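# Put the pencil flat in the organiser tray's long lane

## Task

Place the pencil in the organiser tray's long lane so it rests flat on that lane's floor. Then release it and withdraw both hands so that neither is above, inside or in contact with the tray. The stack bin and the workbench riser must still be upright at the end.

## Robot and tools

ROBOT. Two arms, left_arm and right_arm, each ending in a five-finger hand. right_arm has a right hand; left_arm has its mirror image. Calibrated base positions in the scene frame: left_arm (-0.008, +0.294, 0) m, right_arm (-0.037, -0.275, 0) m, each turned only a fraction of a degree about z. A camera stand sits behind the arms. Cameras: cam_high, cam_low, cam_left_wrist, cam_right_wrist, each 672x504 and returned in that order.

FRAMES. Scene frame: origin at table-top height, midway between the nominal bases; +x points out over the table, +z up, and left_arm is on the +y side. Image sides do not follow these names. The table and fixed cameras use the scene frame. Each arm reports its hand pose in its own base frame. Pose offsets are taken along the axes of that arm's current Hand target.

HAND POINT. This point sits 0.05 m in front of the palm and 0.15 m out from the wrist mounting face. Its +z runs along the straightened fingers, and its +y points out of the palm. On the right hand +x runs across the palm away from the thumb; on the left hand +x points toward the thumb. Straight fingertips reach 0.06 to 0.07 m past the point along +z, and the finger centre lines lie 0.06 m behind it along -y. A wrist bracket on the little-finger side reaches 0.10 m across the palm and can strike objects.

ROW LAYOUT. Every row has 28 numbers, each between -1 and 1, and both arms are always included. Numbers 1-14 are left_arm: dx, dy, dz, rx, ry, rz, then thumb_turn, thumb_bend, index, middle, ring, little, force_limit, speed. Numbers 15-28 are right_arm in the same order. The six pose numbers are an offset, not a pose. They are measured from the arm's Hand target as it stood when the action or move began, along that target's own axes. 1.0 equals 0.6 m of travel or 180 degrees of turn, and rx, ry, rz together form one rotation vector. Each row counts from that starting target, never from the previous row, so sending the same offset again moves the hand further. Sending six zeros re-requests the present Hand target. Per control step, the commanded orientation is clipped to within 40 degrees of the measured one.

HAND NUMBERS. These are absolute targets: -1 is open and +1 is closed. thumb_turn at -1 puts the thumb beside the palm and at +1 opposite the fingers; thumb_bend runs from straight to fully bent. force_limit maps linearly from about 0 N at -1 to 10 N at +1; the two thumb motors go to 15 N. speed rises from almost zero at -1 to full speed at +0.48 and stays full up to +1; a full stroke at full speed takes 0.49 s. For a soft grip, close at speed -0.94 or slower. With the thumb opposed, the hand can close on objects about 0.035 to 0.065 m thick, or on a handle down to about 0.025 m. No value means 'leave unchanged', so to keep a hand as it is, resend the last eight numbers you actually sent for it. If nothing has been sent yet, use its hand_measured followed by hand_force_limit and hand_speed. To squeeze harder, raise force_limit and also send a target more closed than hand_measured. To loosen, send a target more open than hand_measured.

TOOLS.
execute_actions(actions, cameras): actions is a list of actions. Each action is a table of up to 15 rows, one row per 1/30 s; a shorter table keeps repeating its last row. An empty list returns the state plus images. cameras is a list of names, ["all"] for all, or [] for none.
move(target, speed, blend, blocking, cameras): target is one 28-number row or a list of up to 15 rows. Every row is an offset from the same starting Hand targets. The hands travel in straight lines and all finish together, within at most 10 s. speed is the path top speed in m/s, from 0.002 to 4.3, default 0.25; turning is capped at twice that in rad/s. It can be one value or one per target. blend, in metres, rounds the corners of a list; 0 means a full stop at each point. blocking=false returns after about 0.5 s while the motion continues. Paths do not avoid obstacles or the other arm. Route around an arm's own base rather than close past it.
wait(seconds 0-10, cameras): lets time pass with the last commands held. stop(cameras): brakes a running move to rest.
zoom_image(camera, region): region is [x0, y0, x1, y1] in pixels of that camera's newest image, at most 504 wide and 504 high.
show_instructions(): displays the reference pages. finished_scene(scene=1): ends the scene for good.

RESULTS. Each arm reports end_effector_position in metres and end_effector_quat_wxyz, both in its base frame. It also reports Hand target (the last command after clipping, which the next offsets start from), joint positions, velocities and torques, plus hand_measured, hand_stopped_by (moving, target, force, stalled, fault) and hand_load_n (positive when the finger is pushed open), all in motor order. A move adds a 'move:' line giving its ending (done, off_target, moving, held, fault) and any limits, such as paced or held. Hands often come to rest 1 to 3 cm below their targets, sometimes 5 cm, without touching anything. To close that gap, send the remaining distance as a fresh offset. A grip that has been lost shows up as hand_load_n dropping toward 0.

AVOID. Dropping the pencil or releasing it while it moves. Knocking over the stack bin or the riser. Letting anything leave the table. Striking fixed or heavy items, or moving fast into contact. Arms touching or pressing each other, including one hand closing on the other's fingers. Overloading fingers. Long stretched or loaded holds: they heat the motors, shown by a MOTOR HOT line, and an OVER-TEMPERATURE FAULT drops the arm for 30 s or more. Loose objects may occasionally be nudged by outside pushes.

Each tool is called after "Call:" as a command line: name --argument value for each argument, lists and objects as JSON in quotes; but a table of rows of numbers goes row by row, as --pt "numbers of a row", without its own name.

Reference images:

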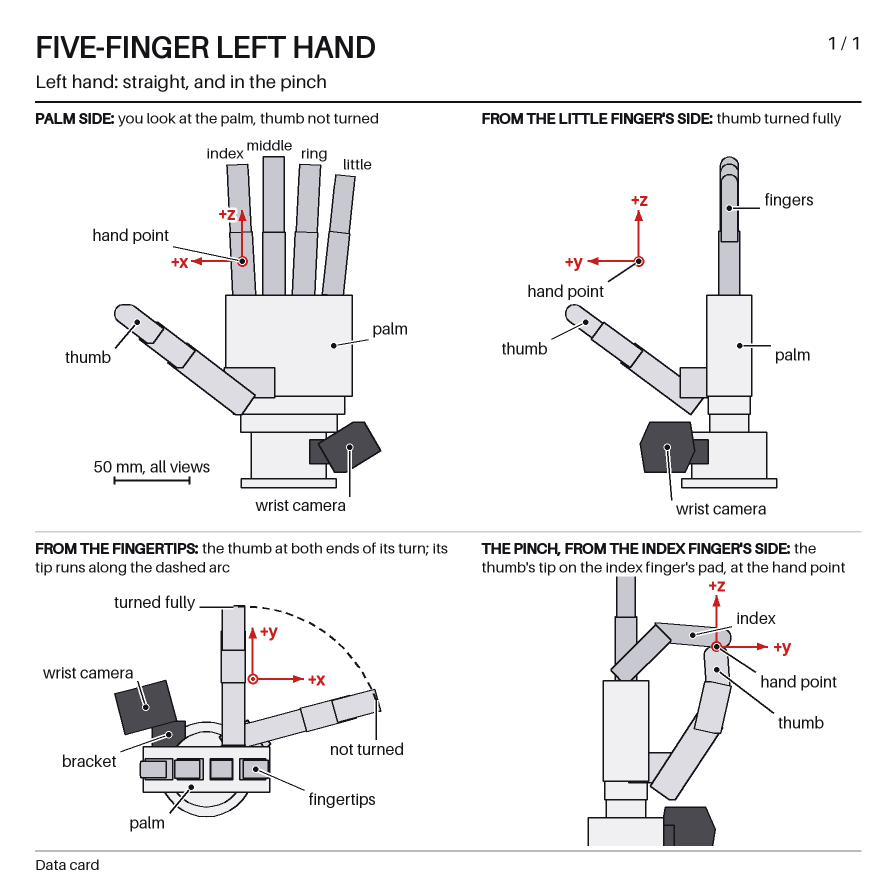

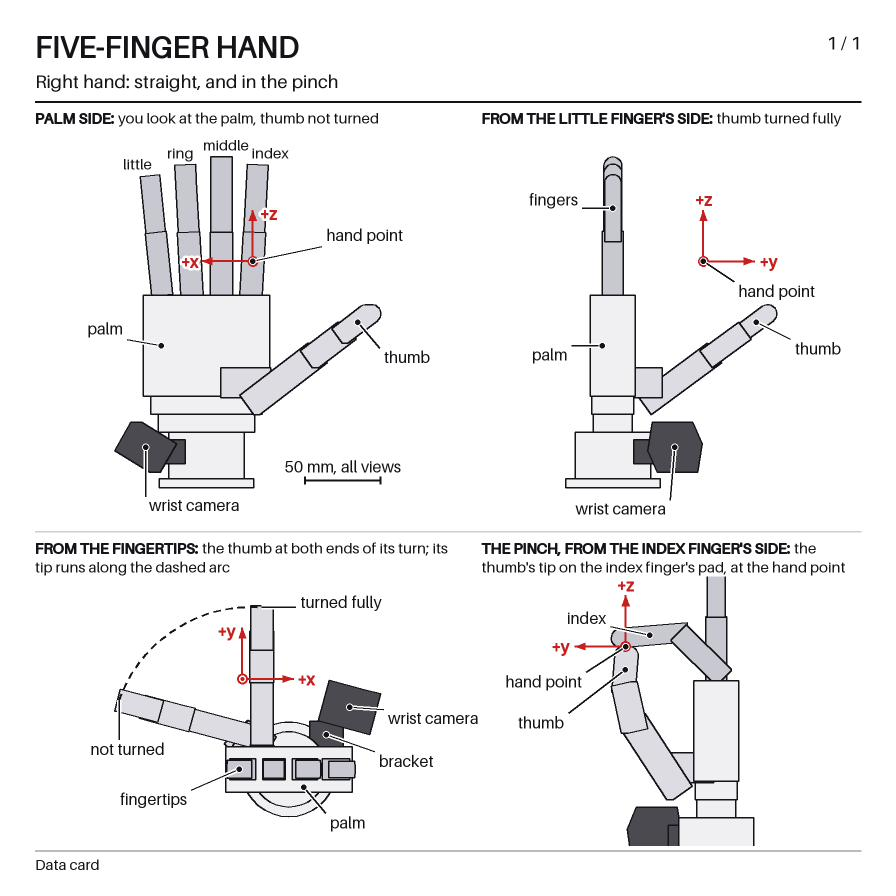

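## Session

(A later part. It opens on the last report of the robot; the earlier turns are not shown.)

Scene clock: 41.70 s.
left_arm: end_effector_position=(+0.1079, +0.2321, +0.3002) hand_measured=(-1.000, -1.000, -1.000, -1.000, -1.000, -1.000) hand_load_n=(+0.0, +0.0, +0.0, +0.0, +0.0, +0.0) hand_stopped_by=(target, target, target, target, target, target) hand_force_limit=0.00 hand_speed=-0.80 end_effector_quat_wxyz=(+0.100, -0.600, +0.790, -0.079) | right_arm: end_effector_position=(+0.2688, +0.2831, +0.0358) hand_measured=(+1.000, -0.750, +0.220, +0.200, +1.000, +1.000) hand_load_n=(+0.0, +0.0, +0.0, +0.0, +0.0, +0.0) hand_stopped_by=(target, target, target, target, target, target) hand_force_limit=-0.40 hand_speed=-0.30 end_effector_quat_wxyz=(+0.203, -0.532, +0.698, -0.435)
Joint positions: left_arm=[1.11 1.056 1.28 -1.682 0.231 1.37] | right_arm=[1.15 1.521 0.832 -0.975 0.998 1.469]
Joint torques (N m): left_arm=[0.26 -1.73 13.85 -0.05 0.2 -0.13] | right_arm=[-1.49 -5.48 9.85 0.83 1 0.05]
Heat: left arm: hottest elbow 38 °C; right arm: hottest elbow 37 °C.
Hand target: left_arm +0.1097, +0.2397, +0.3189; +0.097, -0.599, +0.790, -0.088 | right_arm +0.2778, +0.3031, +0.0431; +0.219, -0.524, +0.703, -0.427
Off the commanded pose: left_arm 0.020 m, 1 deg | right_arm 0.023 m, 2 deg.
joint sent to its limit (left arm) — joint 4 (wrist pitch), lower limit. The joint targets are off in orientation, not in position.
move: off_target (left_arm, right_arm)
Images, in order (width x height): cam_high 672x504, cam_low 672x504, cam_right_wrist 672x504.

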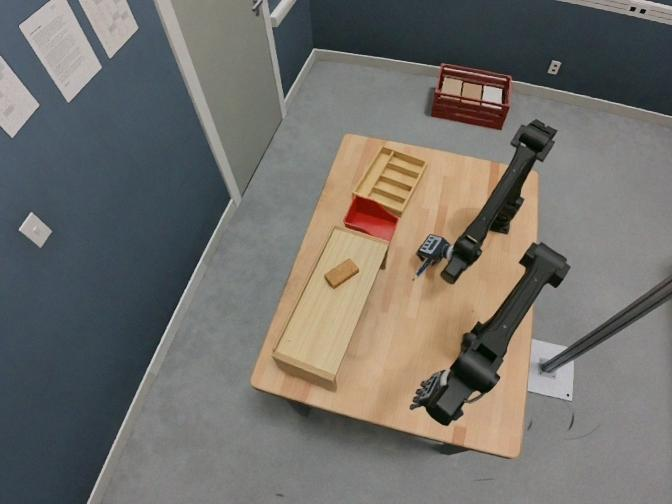

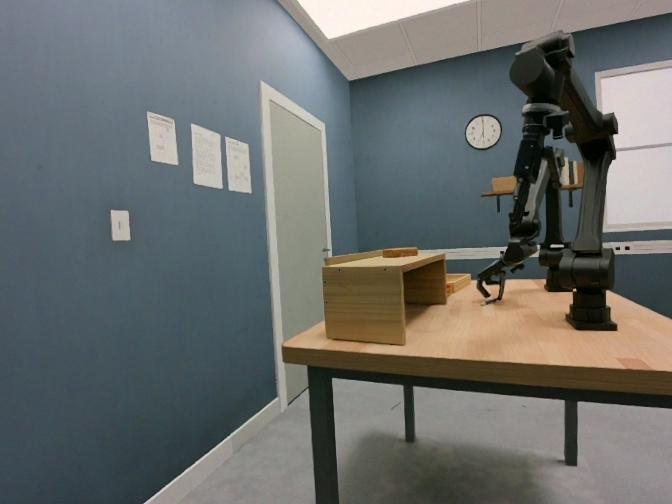

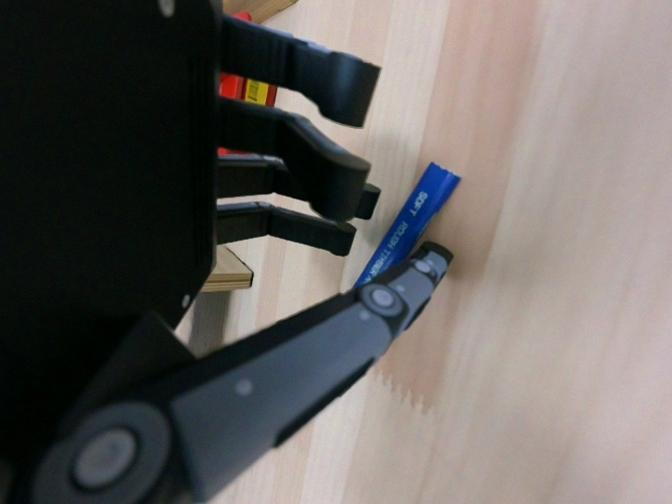

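Call:
move --target '[0,0,0,0,0,0,-1,-1,-1,-1,-1,-1,0,-0.8,-0.024,-0.0038,0,0,0,0,1,-0.75,0.22,0.2,1,1,-0.4,-0.3]' --cameras '["cam_right_wrist","cam_low","cam_high"]' --speed 0.1

Call:
zoom_image --camera "cam_low" --region '[450, 260, 530, 320]'

Call:
zoom_image --camera "cam_high" --region '[390, 220, 480, 290]'

Scene clock: 42.87 s.
left_arm: end_effector_position=(+0.1079, +0.2321, +0.3002) hand_measured=(-1.000, -1.000, -1.000, -1.000, -1.000, -1.000) hand_load_n=(+0.0, +0.0, +0.0, +0.0, +0.0, +0.0) hand_stopped_by=(target, target, target, target, target, target) hand_force_limit=0.00 hand_speed=-0.80 end_effector_quat_wxyz=(+0.100, -0.600, +0.790, -0.079) | right_arm: end_effector_position=(+0.2753, +0.2976, +0.0357) hand_measured=(+1.000, -0.750, +0.220, +0.200, +1.000, +1.000) hand_load_n=(+0.0, +0.0, +0.0, +0.0, +0.0, +0.0) hand_stopped_by=(target, target, target, target, target, target) hand_force_limit=-0.40 hand_speed=-0.30 end_effector_quat_wxyz=(+0.206, -0.531, +0.699, -0.433)
Joint positions: left_arm=[1.11 1.056 1.28 -1.682 0.231 1.37] | right_arm=[1.15 1.555 0.872 -0.975 0.998 1.469]
Joint torques (N m): left_arm=[0.09 -1.49 13.83 -0.08 0.2 -0.12] | right_arm=[-1.55 -6.01 9.92 0.66 1 0.03]
Heat: left arm: hottest elbow 38 °C; right arm: hottest elbow 37 °C.
Hand target: left_arm +0.1097, +0.2397, +0.3189; +0.097, -0.599, +0.790, -0.088 | right_arm +0.2842, +0.3162, +0.0430; +0.220, -0.524, +0.703, -0.427
Off the commanded pose: left_arm 0.020 m, 1 deg | right_arm 0.022 m, 2 deg.
joint sent to its limit (left arm) — joint 4 (wrist pitch), lower limit. The joint targets are off in orientation, not in position.
move: off_target (left_arm, right_arm)
Images, in order (width x height): cam_high 672x504, cam_low 672x504, cam_right_wrist 672x504.

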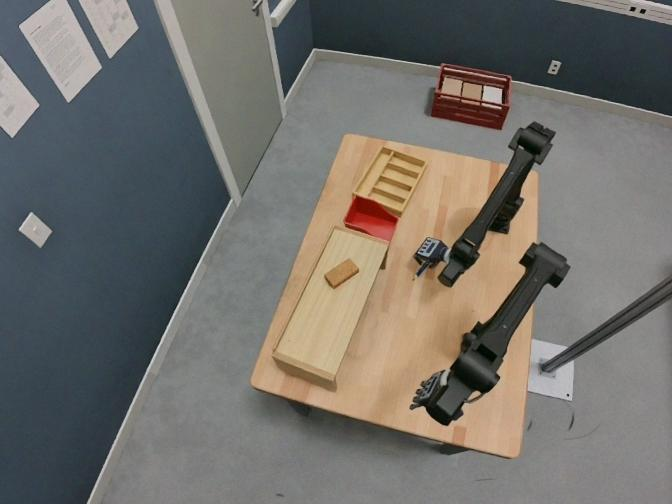

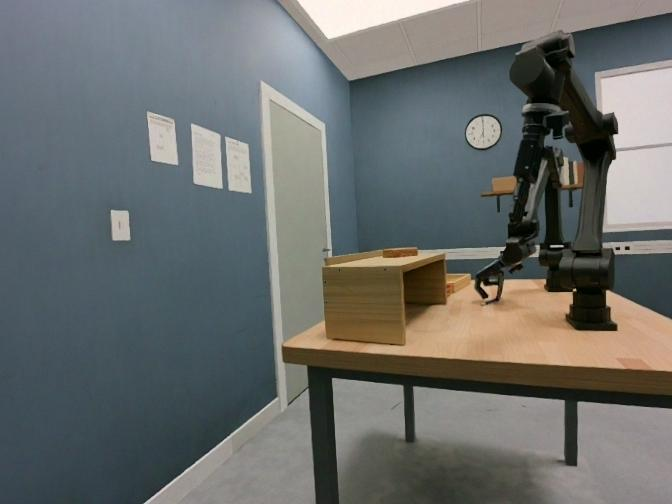

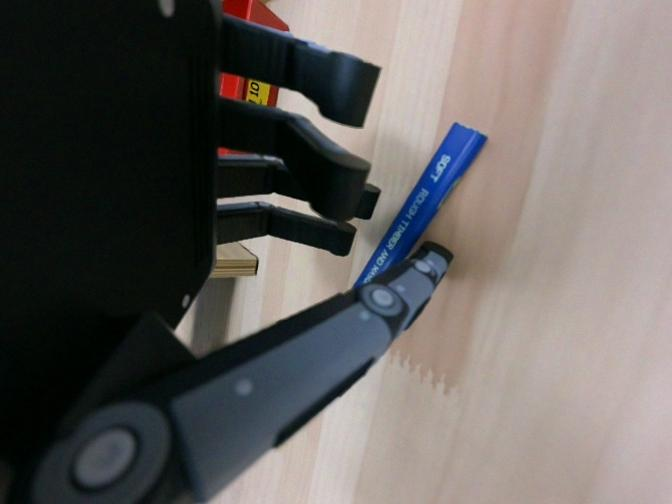

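Scaled by 6.300.

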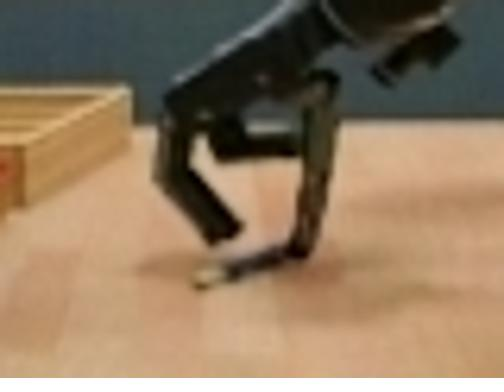

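Scaled by 5.600.

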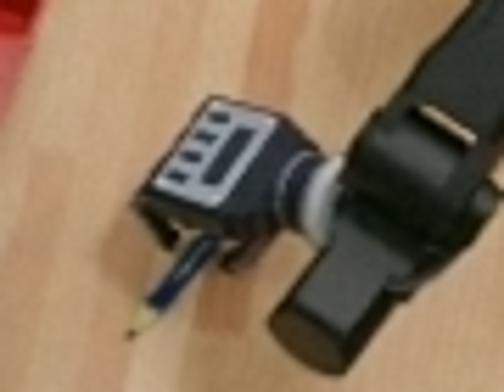

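Call:
move --target '[0,0,0,0,0,0,-1,-1,-1,-1,-1,-1,0,-0.8,-0.0023,0.0138,0.009,0,0,0,1,-0.68,0.22,0.2,1,1,-0.4,-0.8]' --cameras '["cam_right_wrist","cam_low"]' --speed 0.05

Call:
zoom_image --camera "cam_low" --region '[450, 260, 530, 320]'

Scene clock: 43.93 s.
left_arm: end_effector_position=(+0.1079, +0.2321, +0.3002) hand_measured=(-1.000, -1.000, -1.000, -1.000, -1.000, -1.000) hand_load_n=(+0.0, +0.0, +0.0, +0.0, +0.0, +0.0) hand_stopped_by=(target, target, target, target, target, target) hand_force_limit=0.00 hand_speed=-0.80 end_effector_quat_wxyz=(+0.100, -0.600, +0.790, -0.079) | right_arm: end_effector_position=(+0.2768, +0.3004, +0.0295) hand_measured=(+1.000, -0.680, +0.220, +0.200, +1.000, +1.000) hand_load_n=(-1.0, -0.5, +0.0, +0.0, +0.0, +0.0) hand_stopped_by=(target, target, target, target, target, target) hand_force_limit=-0.40 hand_speed=-0.80 end_effector_quat_wxyz=(+0.208, -0.530, +0.699, -0.433)
Joint positions: left_arm=[1.11 1.056 1.28 -1.682 0.231 1.37] | right_arm=[1.15 1.573 0.872 -0.954 1 1.469]
Joint torques (N m): left_arm=[0.03 -1.73 13.86 -0.13 0.2 -0.14] | right_arm=[-1.61 -6.42 8.94 0.92 0.92 0.03]
Heat: left arm: hottest elbow 38 °C; right arm: hottest elbow 37 °C.
Hand target: left_arm +0.1097, +0.2397, +0.3189; +0.097, -0.599, +0.790, -0.088 | right_arm +0.2841, +0.3161, +0.0329; +0.219, -0.524, +0.703, -0.427
Off the commanded pose: left_arm 0.020 m, 1 deg | right_arm 0.018 m, 2 deg.
joint sent to its limit (left arm) — joint 4 (wrist pitch), lower limit. The joint targets are off in orientation, not in position.
move: off_target (left_arm, right_arm)
Images, in order (width x height): cam_low 672x504, cam_right_wrist 672x504.

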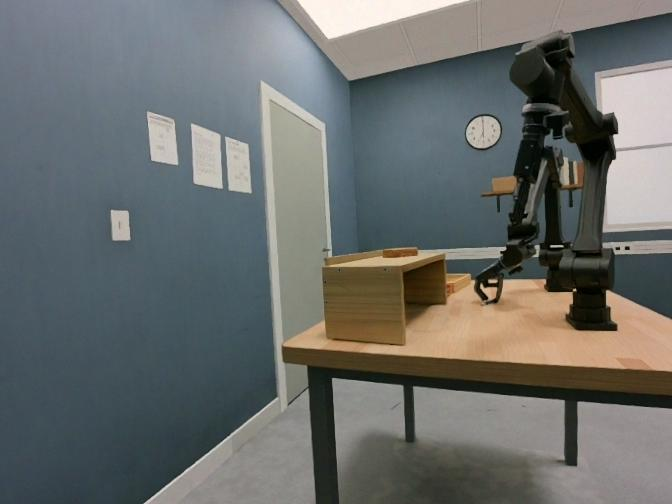

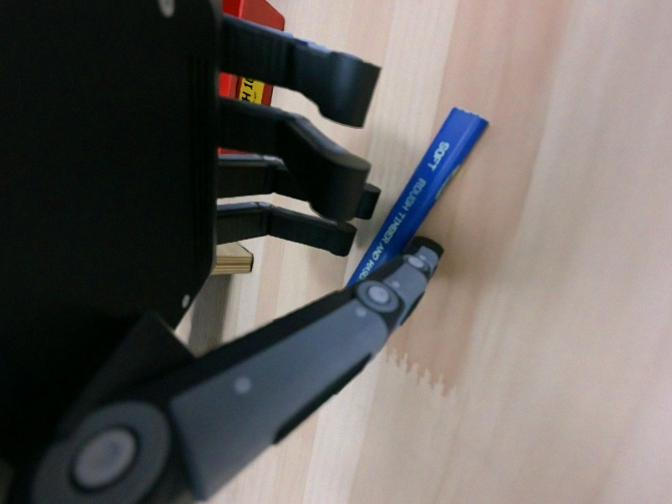

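Scaled by 6.300.

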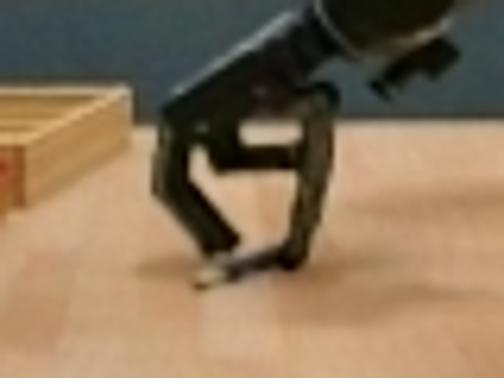

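Call:
move --target '[0,0,0,0,0,0,-1,-1,-1,-1,-1,-1,0,-0.8,-0.0023,0.0138,0.009,0,0,0,1,-0.5,0.22,0.2,1,1,-0.4,-0.85]' --cameras '["cam_right_wrist","cam_low"]' --speed 0.05

Call:
zoom_image --camera "cam_low" --region '[450, 260, 530, 320]'

Call:
zoom_image --camera "cam_right_wrist" --region '[300, 70, 540, 310]'

Scene clock: 45.37 s.
left_arm: end_effector_position=(+0.1079, +0.2321, +0.3002) hand_measured=(-1.000, -1.000, -1.000, -1.000, -1.000, -1.000) hand_load_n=(-0.5, +0.0, +0.0, +0.0, +0.0, +0.0) hand_stopped_by=(target, target, target, target, target, target) hand_force_limit=0.00 hand_speed=-0.80 end_effector_quat_wxyz=(+0.100, -0.600, +0.790, -0.079) | right_arm: end_effector_position=(+0.2794, +0.3053, +0.0259) hand_measured=(+1.000, -0.500, +0.220, +0.200, +1.000, +1.000) hand_load_n=(-2.0, +0.5, +0.0, +0.0, +0.0, +0.0) hand_stopped_by=(target, target, target, target, target, target) hand_force_limit=-0.40 hand_speed=-0.85 end_effector_quat_wxyz=(+0.215, -0.526, +0.701, -0.430)
Joint positions: left_arm=[1.11 1.056 1.28 -1.682 0.231 1.37] | right_arm=[1.15 1.584 0.872 -0.926 1.002 1.469]
Joint torques (N m): left_arm=[-0.03 -1.85 13.83 -0.08 0.18 -0.12] | right_arm=[-1.55 -5.48 8.05 1.02 0.85 0.03]
Heat: left arm: hottest elbow 38 °C; right arm: hottest elbow 37 °C.
Hand target: left_arm +0.1097, +0.2397, +0.3189; +0.097, -0.599, +0.790, -0.088 | right_arm +0.2842, +0.3161, +0.0230; +0.219, -0.524, +0.703, -0.427
Off the commanded pose: left_arm 0.020 m, 1 deg | right_arm 0.012 m, 1 deg.
joint sent to its limit (left arm) — joint 4 (wrist pitch), lower limit. The joint targets are off in orientation, not in position.
move: off_target (left_arm, right_arm)
Images, in order (width x height): cam_low 672x504, cam_right_wrist 672x504.

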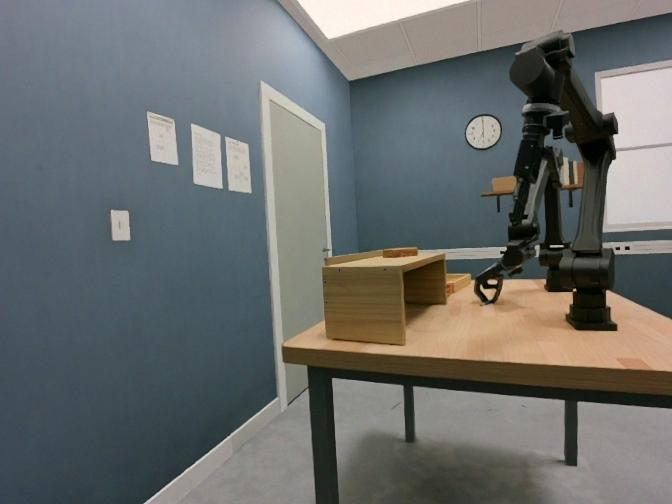

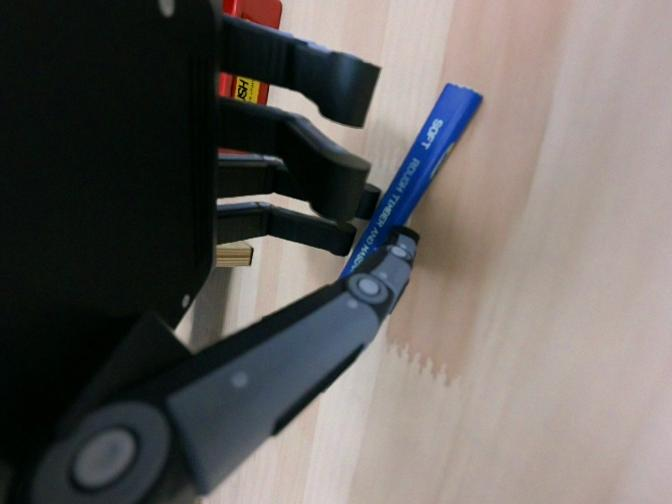

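Scaled by 6.300.

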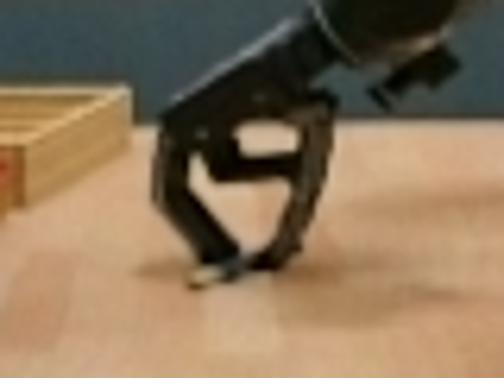

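Scaled by 2.100.

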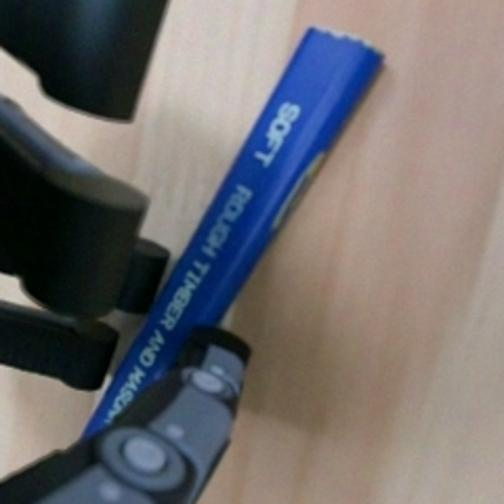

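Call:
move --target '[0,0,0,0,0,0,-1,-1,-1,-1,-1,-1,0,-0.8,-0.0009,0.0055,0.0036,0,0,0,1,-0.38,0.22,0.2,1,1,-0.4,-0.88]' --cameras '["cam_right_wrist","cam_low"]' --speed 0.05

Call:
zoom_image --camera "cam_low" --region '[450, 260, 530, 320]'

Call:
zoom_image --camera "cam_right_wrist" --region '[300, 70, 540, 310]'

Scene clock: 46.33 s.
left_arm: end_effector_position=(+0.1079, +0.2321, +0.3002) hand_measured=(-1.000, -1.000, -1.000, -1.000, -1.000, -1.000) hand_load_n=(+0.0, +0.0, +0.0, +0.0, +0.0, +0.0) hand_stopped_by=(target, target, target, target, target, target) hand_force_limit=0.00 hand_speed=-0.80 end_effector_quat_wxyz=(+0.100, -0.600, +0.790, -0.079) | right_arm: end_effector_position=(+0.2805, +0.3061, +0.0254) hand_measured=(+1.000, -0.464, +0.220, +0.200, +1.000, +1.000) hand_load_n=(-1.0, +5.0, +0.0, +2.5, +0.0, +0.0) hand_stopped_by=(target, force, target, target, target, target) hand_force_limit=-0.40 hand_speed=-0.88 end_effector_quat_wxyz=(+0.217, -0.525, +0.701, -0.431)
Joint positions: left_arm=[1.11 1.056 1.28 -1.682 0.231 1.37] | right_arm=[1.15 1.587 0.872 -0.919 1.006 1.469]
Joint torques (N m): left_arm=[-0.03 -1.79 13.81 -0.13 0.2 -0.12] | right_arm=[-1.55 -5.13 7.71 1.09 0.64 0.03]
Heat: left arm: hottest elbow 39 °C; right arm: hottest elbow 37 °C.
Hand target: left_arm +0.1097, +0.2397, +0.3189; +0.097, -0.599, +0.790, -0.088 | right_arm +0.2842, +0.3161, +0.0191; +0.219, -0.524, +0.703, -0.427
Off the commanded pose: left_arm 0.020 m, 1 deg | right_arm 0.012 m, 1 deg.
joint sent to its limit (left arm) — joint 4 (wrist pitch), lower limit. The joint targets are off in orientation, not in position.
move: off_target (left_arm, right_arm)
Images, in order (width x height): cam_low 672x504, cam_right_wrist 672x504.

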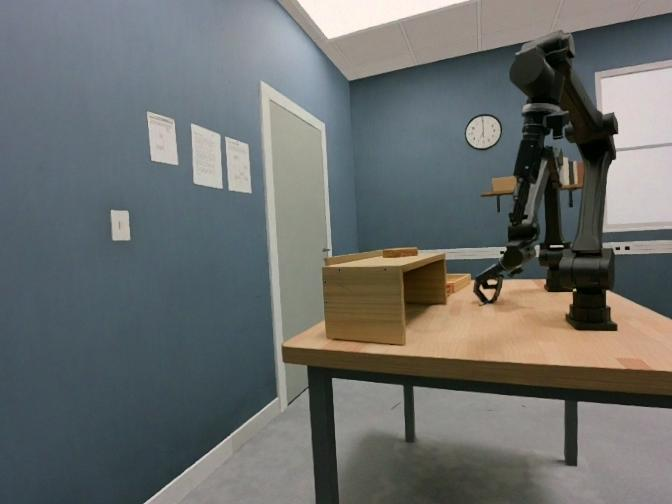

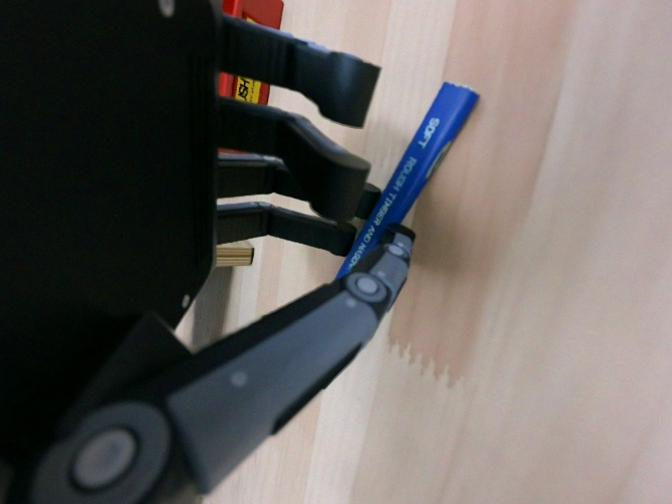

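Scaled by 6.300.

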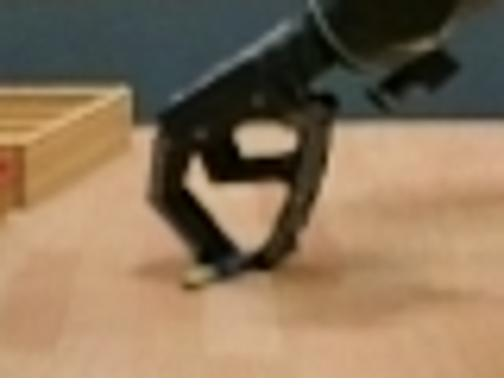

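Scaled by 2.100.

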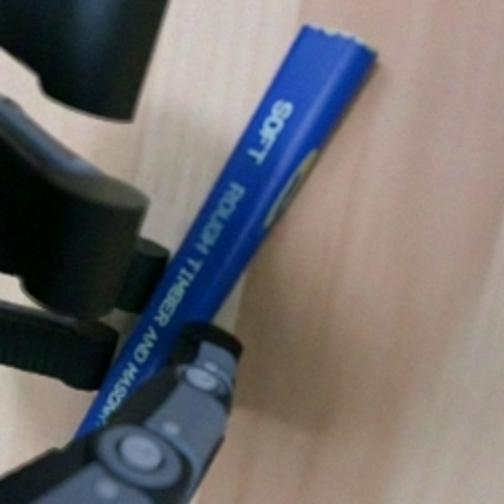

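Call:
move --target '[0,0,0,0,0,0,-1,-1,-1,-1,-1,-1,0,-0.8,0,0,0,0,0,0,1,-0.38,0.32,0.2,1,1,-0.45,-0.9]' --cameras '["cam_right_wrist"]' --speed 0.05

Call:
zoom_image --camera "cam_right_wrist" --region '[300, 70, 540, 310]'

Scene clock: 47.00 s.
left_arm: end_effector_position=(+0.1079, +0.2321, +0.3002) hand_measured=(-1.000, -1.000, -1.000, -1.000, -1.000, -1.000) hand_load_n=(+0.0, +0.0, +0.0, -0.5, +0.0, +0.0) hand_stopped_by=(target, target, target, target, target, target) hand_force_limit=0.00 hand_speed=-0.80 end_effector_quat_wxyz=(+0.100, -0.600, +0.790, -0.079) | right_arm: end_effector_position=(+0.2807, +0.3061, +0.0254) hand_measured=(+1.000, -0.464, +0.238, +0.200, +1.000, +1.000) hand_load_n=(-2.5, +6.5, +2.5, +2.0, +0.0, +0.0) hand_stopped_by=(target, force, force, target, target, target) hand_force_limit=-0.45 hand_speed=-0.90 end_effector_quat_wxyz=(+0.217, -0.525, +0.701, -0.432)
Joint positions: left_arm=[1.11 1.056 1.28 -1.682 0.231 1.37] | right_arm=[1.15 1.587 0.872 -0.919 1.007 1.469]
Joint torques (N m): left_arm=[0.15 -1.55 13.85 -0.02 0.2 -0.12] | right_arm=[-1.61 -5.19 7.69 1.17 0.59 0.02]
Heat: left arm: hottest elbow 39 °C; right arm: hottest elbow 37 °C.
Hand target: left_arm +0.1097, +0.2397, +0.3189; +0.097, -0.599, +0.790, -0.088 | right_arm +0.2842, +0.3161, +0.0191; +0.219, -0.524, +0.703, -0.427
Off the commanded pose: left_arm 0.020 m, 1 deg | right_arm 0.012 m, 1 deg.
joint sent to its limit (left arm) — joint 4 (wrist pitch), lower limit. The joint targets are off in orientation, not in position.
move: off_target (left_arm, right_arm)
Images, in order (width x height): cam_right_wrist 672x504.

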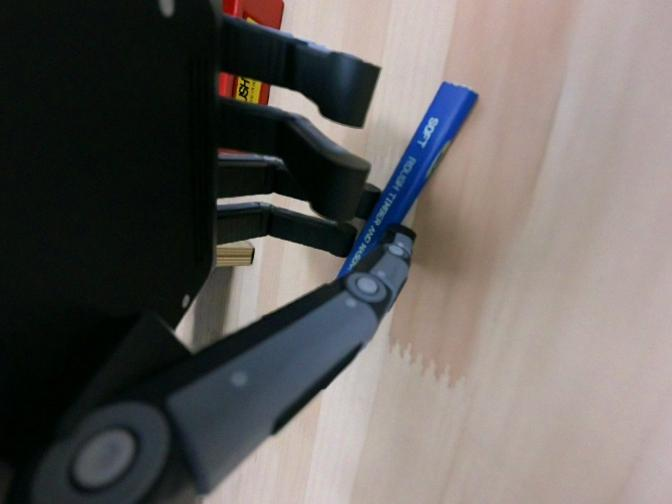

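Scaled by 2.100.

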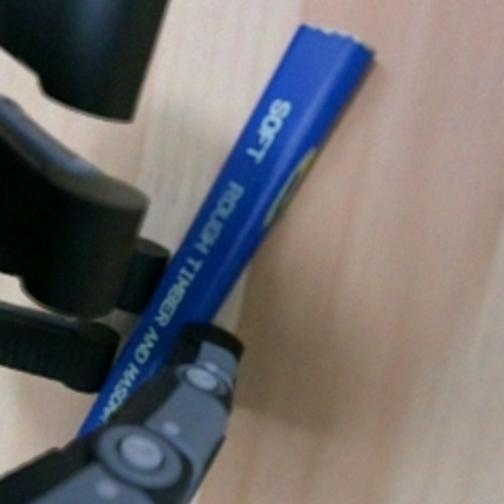

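Call:
move --target '[0,0,0,0,0,0,-1,-1,-1,-1,-1,-1,0,-0.8,0.0267,-0.0537,-0.034,0,0,0,1,-0.38,0.32,0.2,1,1,-0.45,-0.9]' --cameras '["cam_right_wrist","cam_low","cam_high"]' --speed 0.05

Call:
zoom_image --camera "cam_low" --region '[450, 260, 530, 320]'

Scene clock: 48.67 s.
left_arm: end_effector_position=(+0.1079, +0.2321, +0.3002) hand_measured=(-1.000, -1.000, -1.000, -1.000, -1.000, -1.000) hand_load_n=(+0.0, +0.0, +0.0, +0.0, +0.0, +0.0) hand_stopped_by=(target, target, target, target, target, target) hand_force_limit=0.00 hand_speed=-0.80 end_effector_quat_wxyz=(+0.100, -0.600, +0.790, -0.079) | right_arm: end_effector_position=(+0.2750, +0.2952, +0.0435) hand_measured=(+1.000, -0.464, +0.238, +0.200, +1.000, +1.000) hand_load_n=(-1.5, +6.5, +2.0, +2.5, +0.0, +0.0) hand_stopped_by=(target, force, force, target, target, target) hand_force_limit=-0.45 hand_speed=-0.90 end_effector_quat_wxyz=(+0.208, -0.530, +0.698, -0.434)
Joint positions: left_arm=[1.11 1.056 1.28 -1.682 0.231 1.37] | right_arm=[1.15 1.535 0.872 -0.993 1.003 1.469]
Joint torques (N m): left_arm=[0.15 -1.67 13.86 -0.08 0.2 -0.12] | right_arm=[-1.79 -8.59 9.05 0.14 0.83 -0.03]
Heat: left arm: hottest elbow 39 °C; right arm: hottest elbow 37 °C.
Hand target: left_arm +0.1097, +0.2397, +0.3189; +0.097, -0.599, +0.790, -0.088 | right_arm +0.2808, +0.3061, +0.0591; +0.219, -0.524, +0.703, -0.427
Off the commanded pose: left_arm 0.020 m, 1 deg | right_arm 0.020 m, 2 deg.
joint sent to its limit (left arm) — joint 4 (wrist pitch), lower limit. The joint targets are off in orientation, not in position.
move: off_target (left_arm, right_arm)
Images, in order (width x height): cam_high 672x504, cam_low 672x504, cam_right_wrist 672x504.

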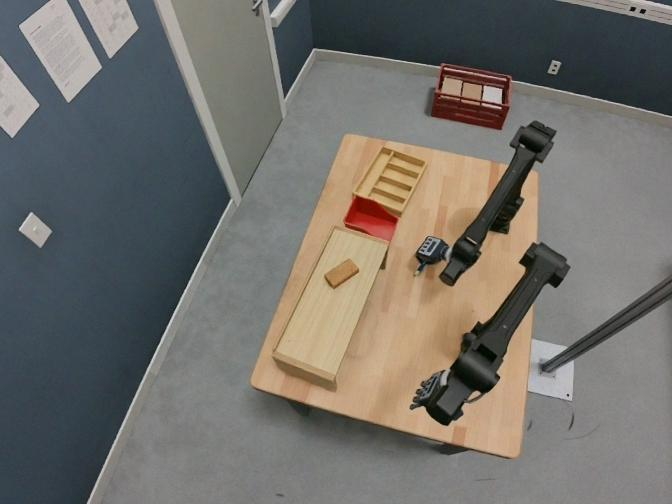

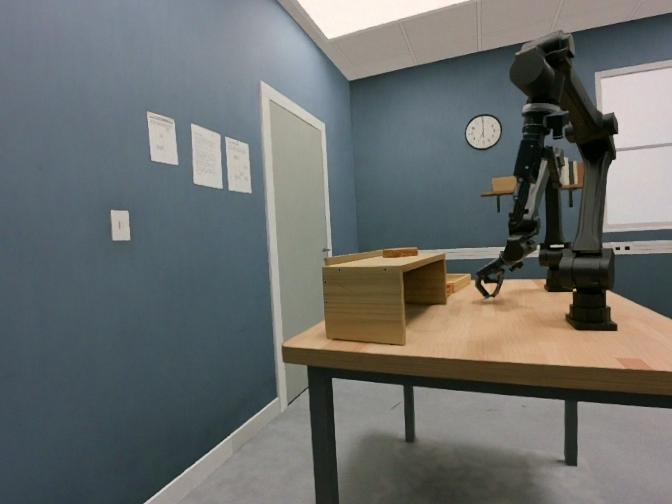

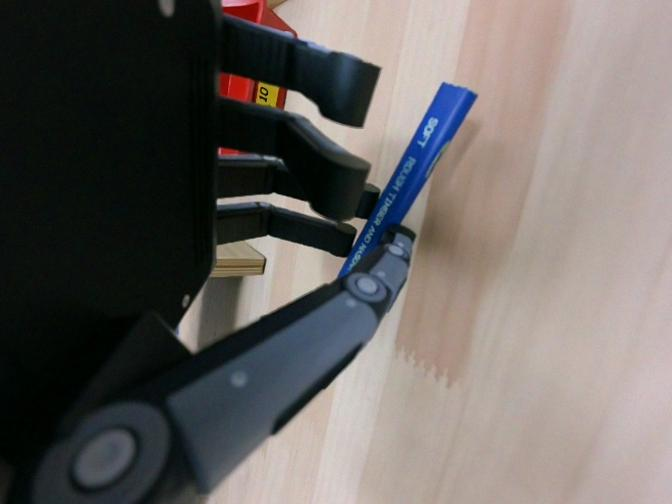

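Scaled by 6.300.

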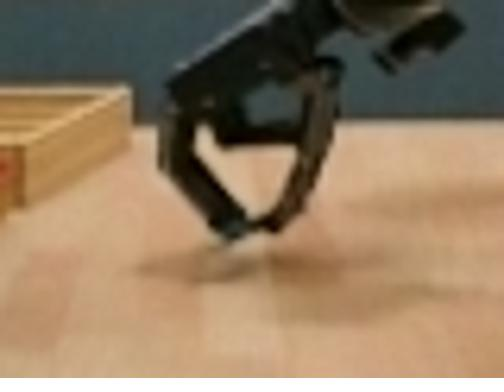

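Call:
move --pt "0 0 0 0 0 0 -1 -1 -1 -1 -1 -1 0 -0.8 0.0418 -0.1958 -0.1228 0 0 0 1 -0.38 0.32 0.2 1 1 -0.45 -0.9" --pt "0 0 0 0 0 0 -1 -1 -1 -1 -1 -1 0 -0.8 0.496 -0.5053 0.4705 0.0093 -0.0553 -0.0359 1 -0.38 0.32 0.2 1 1 -0.45 -0.9" --cameras '["cam_right_wrist","cam_low","cam_high"]' --speed 0.18 --blend '[0.03, 0]'

Call:
zoom_image --camera "cam_high" --region '[330, 100, 470, 240]'

Scene clock: 55.37 s.
left_arm: end_effector_position=(+0.1079, +0.2321, +0.3002) hand_measured=(-1.000, -1.000, -1.000, -1.000, -1.000, -1.000) hand_load_n=(+0.0, +0.0, +0.0, +0.0, +0.0, +0.0) hand_stopped_by=(target, target, target, target, target, target) hand_force_limit=0.00 hand_speed=-0.80 end_effector_quat_wxyz=(+0.100, -0.600, +0.790, -0.079) | right_arm: end_effector_position=(+0.5312, -0.0935, +0.1733) hand_measured=(+1.000, -0.464, +0.238, +0.200, +1.000, +1.000) hand_load_n=(-1.0, +6.0, +2.5, +2.5, +0.0, +0.0) hand_stopped_by=(target, force, force, target, target, target) hand_force_limit=-0.45 hand_speed=-0.90 end_effector_quat_wxyz=(+0.249, -0.601, +0.659, -0.379)
Joint positions: left_arm=[1.11 1.056 1.28 -1.682 0.231 1.37] | right_arm=[-0.201 1.338 0.987 -0.28 0.04 -0.129]
Joint torques (N m): left_arm=[0.03 -1.61 13.83 -0.08 0.2 -0.13] | right_arm=[-1.73 -6.36 14.22 2.26 -0.05 -0.11]
Heat: left arm: hottest elbow 39 °C; right arm: hottest elbow 37 °C.
Hand target: left_arm +0.1097, +0.2397, +0.3189; +0.097, -0.599, +0.790, -0.088 | right_arm +0.5557, -0.0996, +0.2002; +0.263, -0.595, +0.645, -0.402
Off the commanded pose: left_arm 0.020 m, 1 deg | right_arm 0.037 m, 4 deg.
joint sent to its limit (left arm) — joint 4 (wrist pitch), lower limit. The joint targets are off in orientation, not in position.
move: off_target (left_arm, right_arm)
Images, in order (width x height): cam_high 672x504, cam_low 672x504, cam_right_wrist 672x504.

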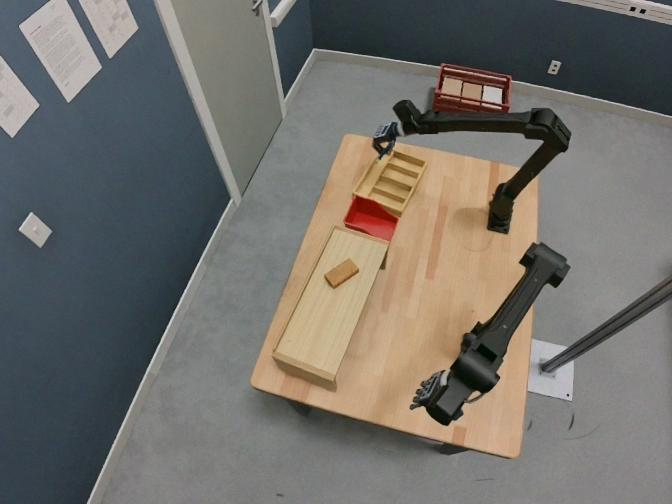

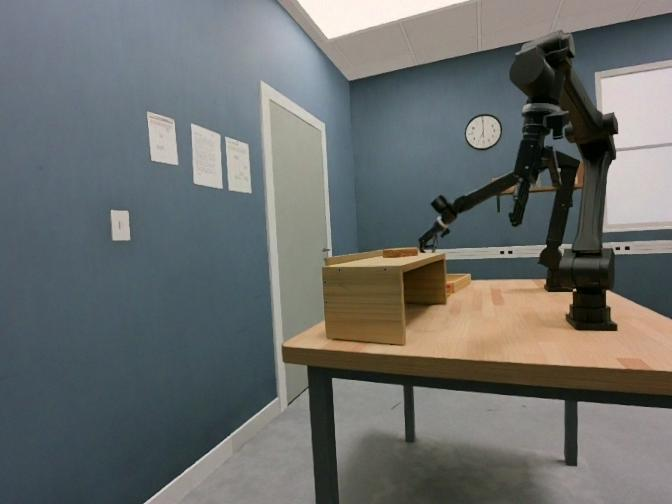

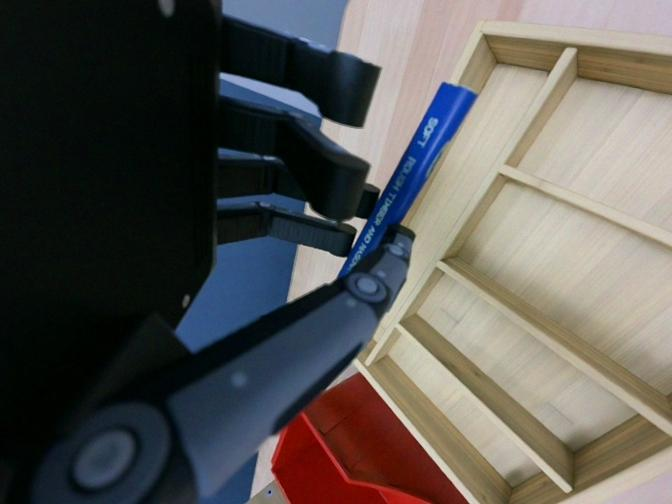

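Scaled by 3.600.

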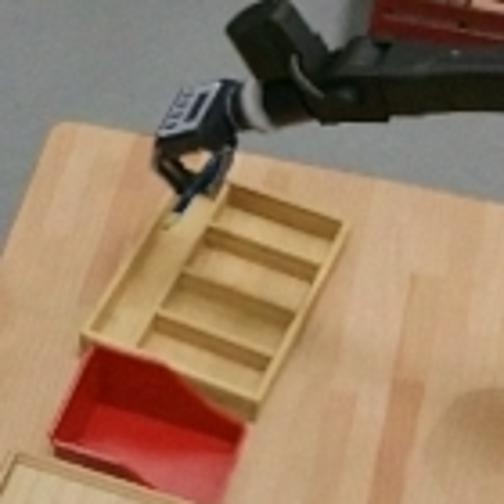

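Call:
zoom_image --camera "cam_right_wrist" --region '[280, 0, 600, 400]'

Call:
zoom_image --camera "cam_high" --region '[350, 110, 430, 170]'

Scaled by 1.260.

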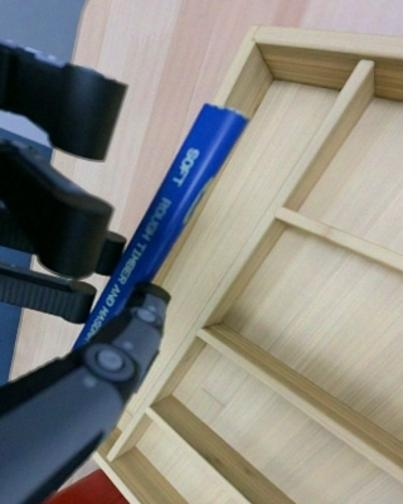

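Scaled by 6.300.

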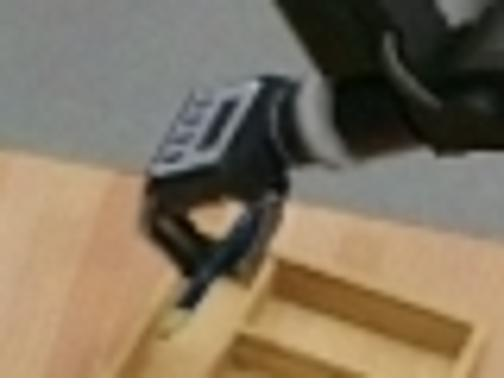

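Call:
move --target '[0,0,0,0,0,0,-1,-1,-1,-1,-1,-1,0,-0.8,-0.0015,0.0613,0.091,0.0062,-0.0369,-0.024,1,-0.38,0.32,0.2,1,1,-0.45,-0.9]' --cameras '["cam_right_wrist","cam_low","cam_high"]' --speed 0.12

Call:
zoom_image --camera "cam_high" --region '[340, 120, 440, 220]'

Call:
zoom_image --camera "cam_right_wrist" --region '[280, 0, 600, 400]'

Scene clock: 58.33 s.
left_arm: end_effector_position=(+0.1079, +0.2321, +0.3002) hand_measured=(-1.000, -1.000, -1.000, -1.000, -1.000, -1.000) hand_load_n=(+0.0, +0.0, +0.0, +0.0, +0.0, +0.0) hand_stopped_by=(target, target, target, target, target, target) hand_force_limit=0.00 hand_speed=-0.80 end_effector_quat_wxyz=(+0.100, -0.600, +0.790, -0.079) | right_arm: end_effector_position=(+0.5620, -0.1020, +0.1233) hand_measured=(+1.000, -0.464, +0.238, +0.200, +1.000, +1.000) hand_load_n=(-1.5, +6.5, +2.0, +3.0, +0.0, +0.5) hand_stopped_by=(target, force, force, target, target, target) hand_force_limit=-0.45 hand_speed=-0.90 end_effector_quat_wxyz=(-0.282, +0.643, -0.613, +0.362)
Joint positions: left_arm=[1.11 1.056 1.28 -1.682 0.231 1.37] | right_arm=[-0.248 1.486 0.987 -0.124 -0.121 -0.234]
Joint torques (N m): left_arm=[-0.03 -1.61 13.83 -0.08 0.21 -0.14] | right_arm=[-2.08 -8.12 11.85 2.41 -0.15 -0.07]
Heat: left arm: hottest elbow 40 °C; right arm: hottest elbow 38 °C.
Hand target: left_arm +0.1097, +0.2397, +0.3189; +0.097, -0.599, +0.790, -0.088 | right_arm +0.5800, -0.1111, +0.1401; -0.290, +0.638, -0.602, +0.383
Off the commanded pose: left_arm 0.020 m, 1 deg | right_arm 0.026 m, 3 deg.
joint sent to its limit (left arm) — joint 4 (wrist pitch), lower limit. The joint targets are off in orientation, not in position.
move: off_target (left_arm, right_arm)
Images, in order (width x height): cam_high 672x504, cam_low 672x504, cam_right_wrist 672x504.

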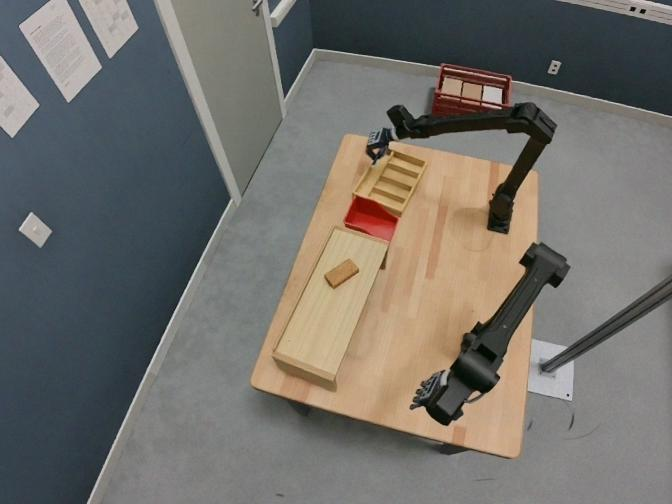

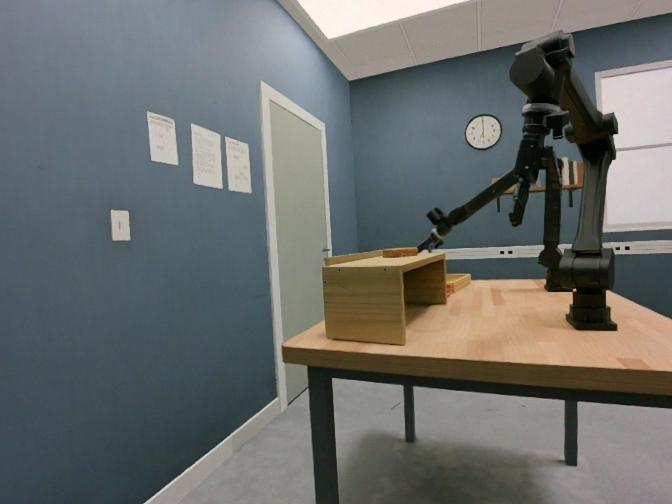

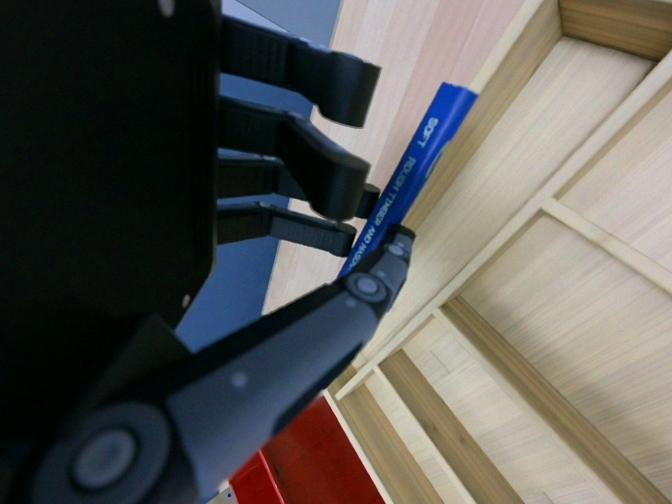

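Scaled by 5.040.

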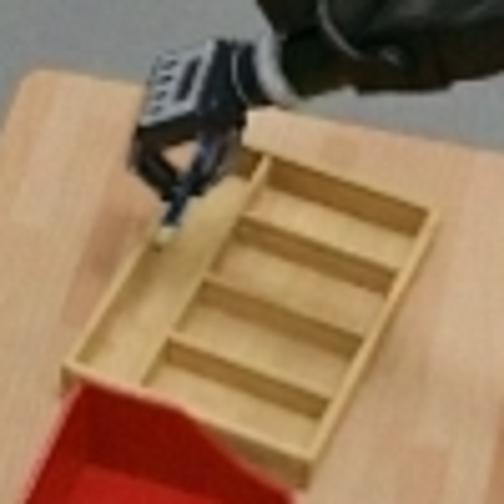

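Scaled by 1.260.

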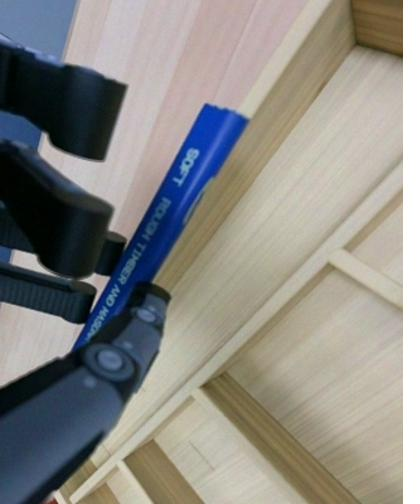

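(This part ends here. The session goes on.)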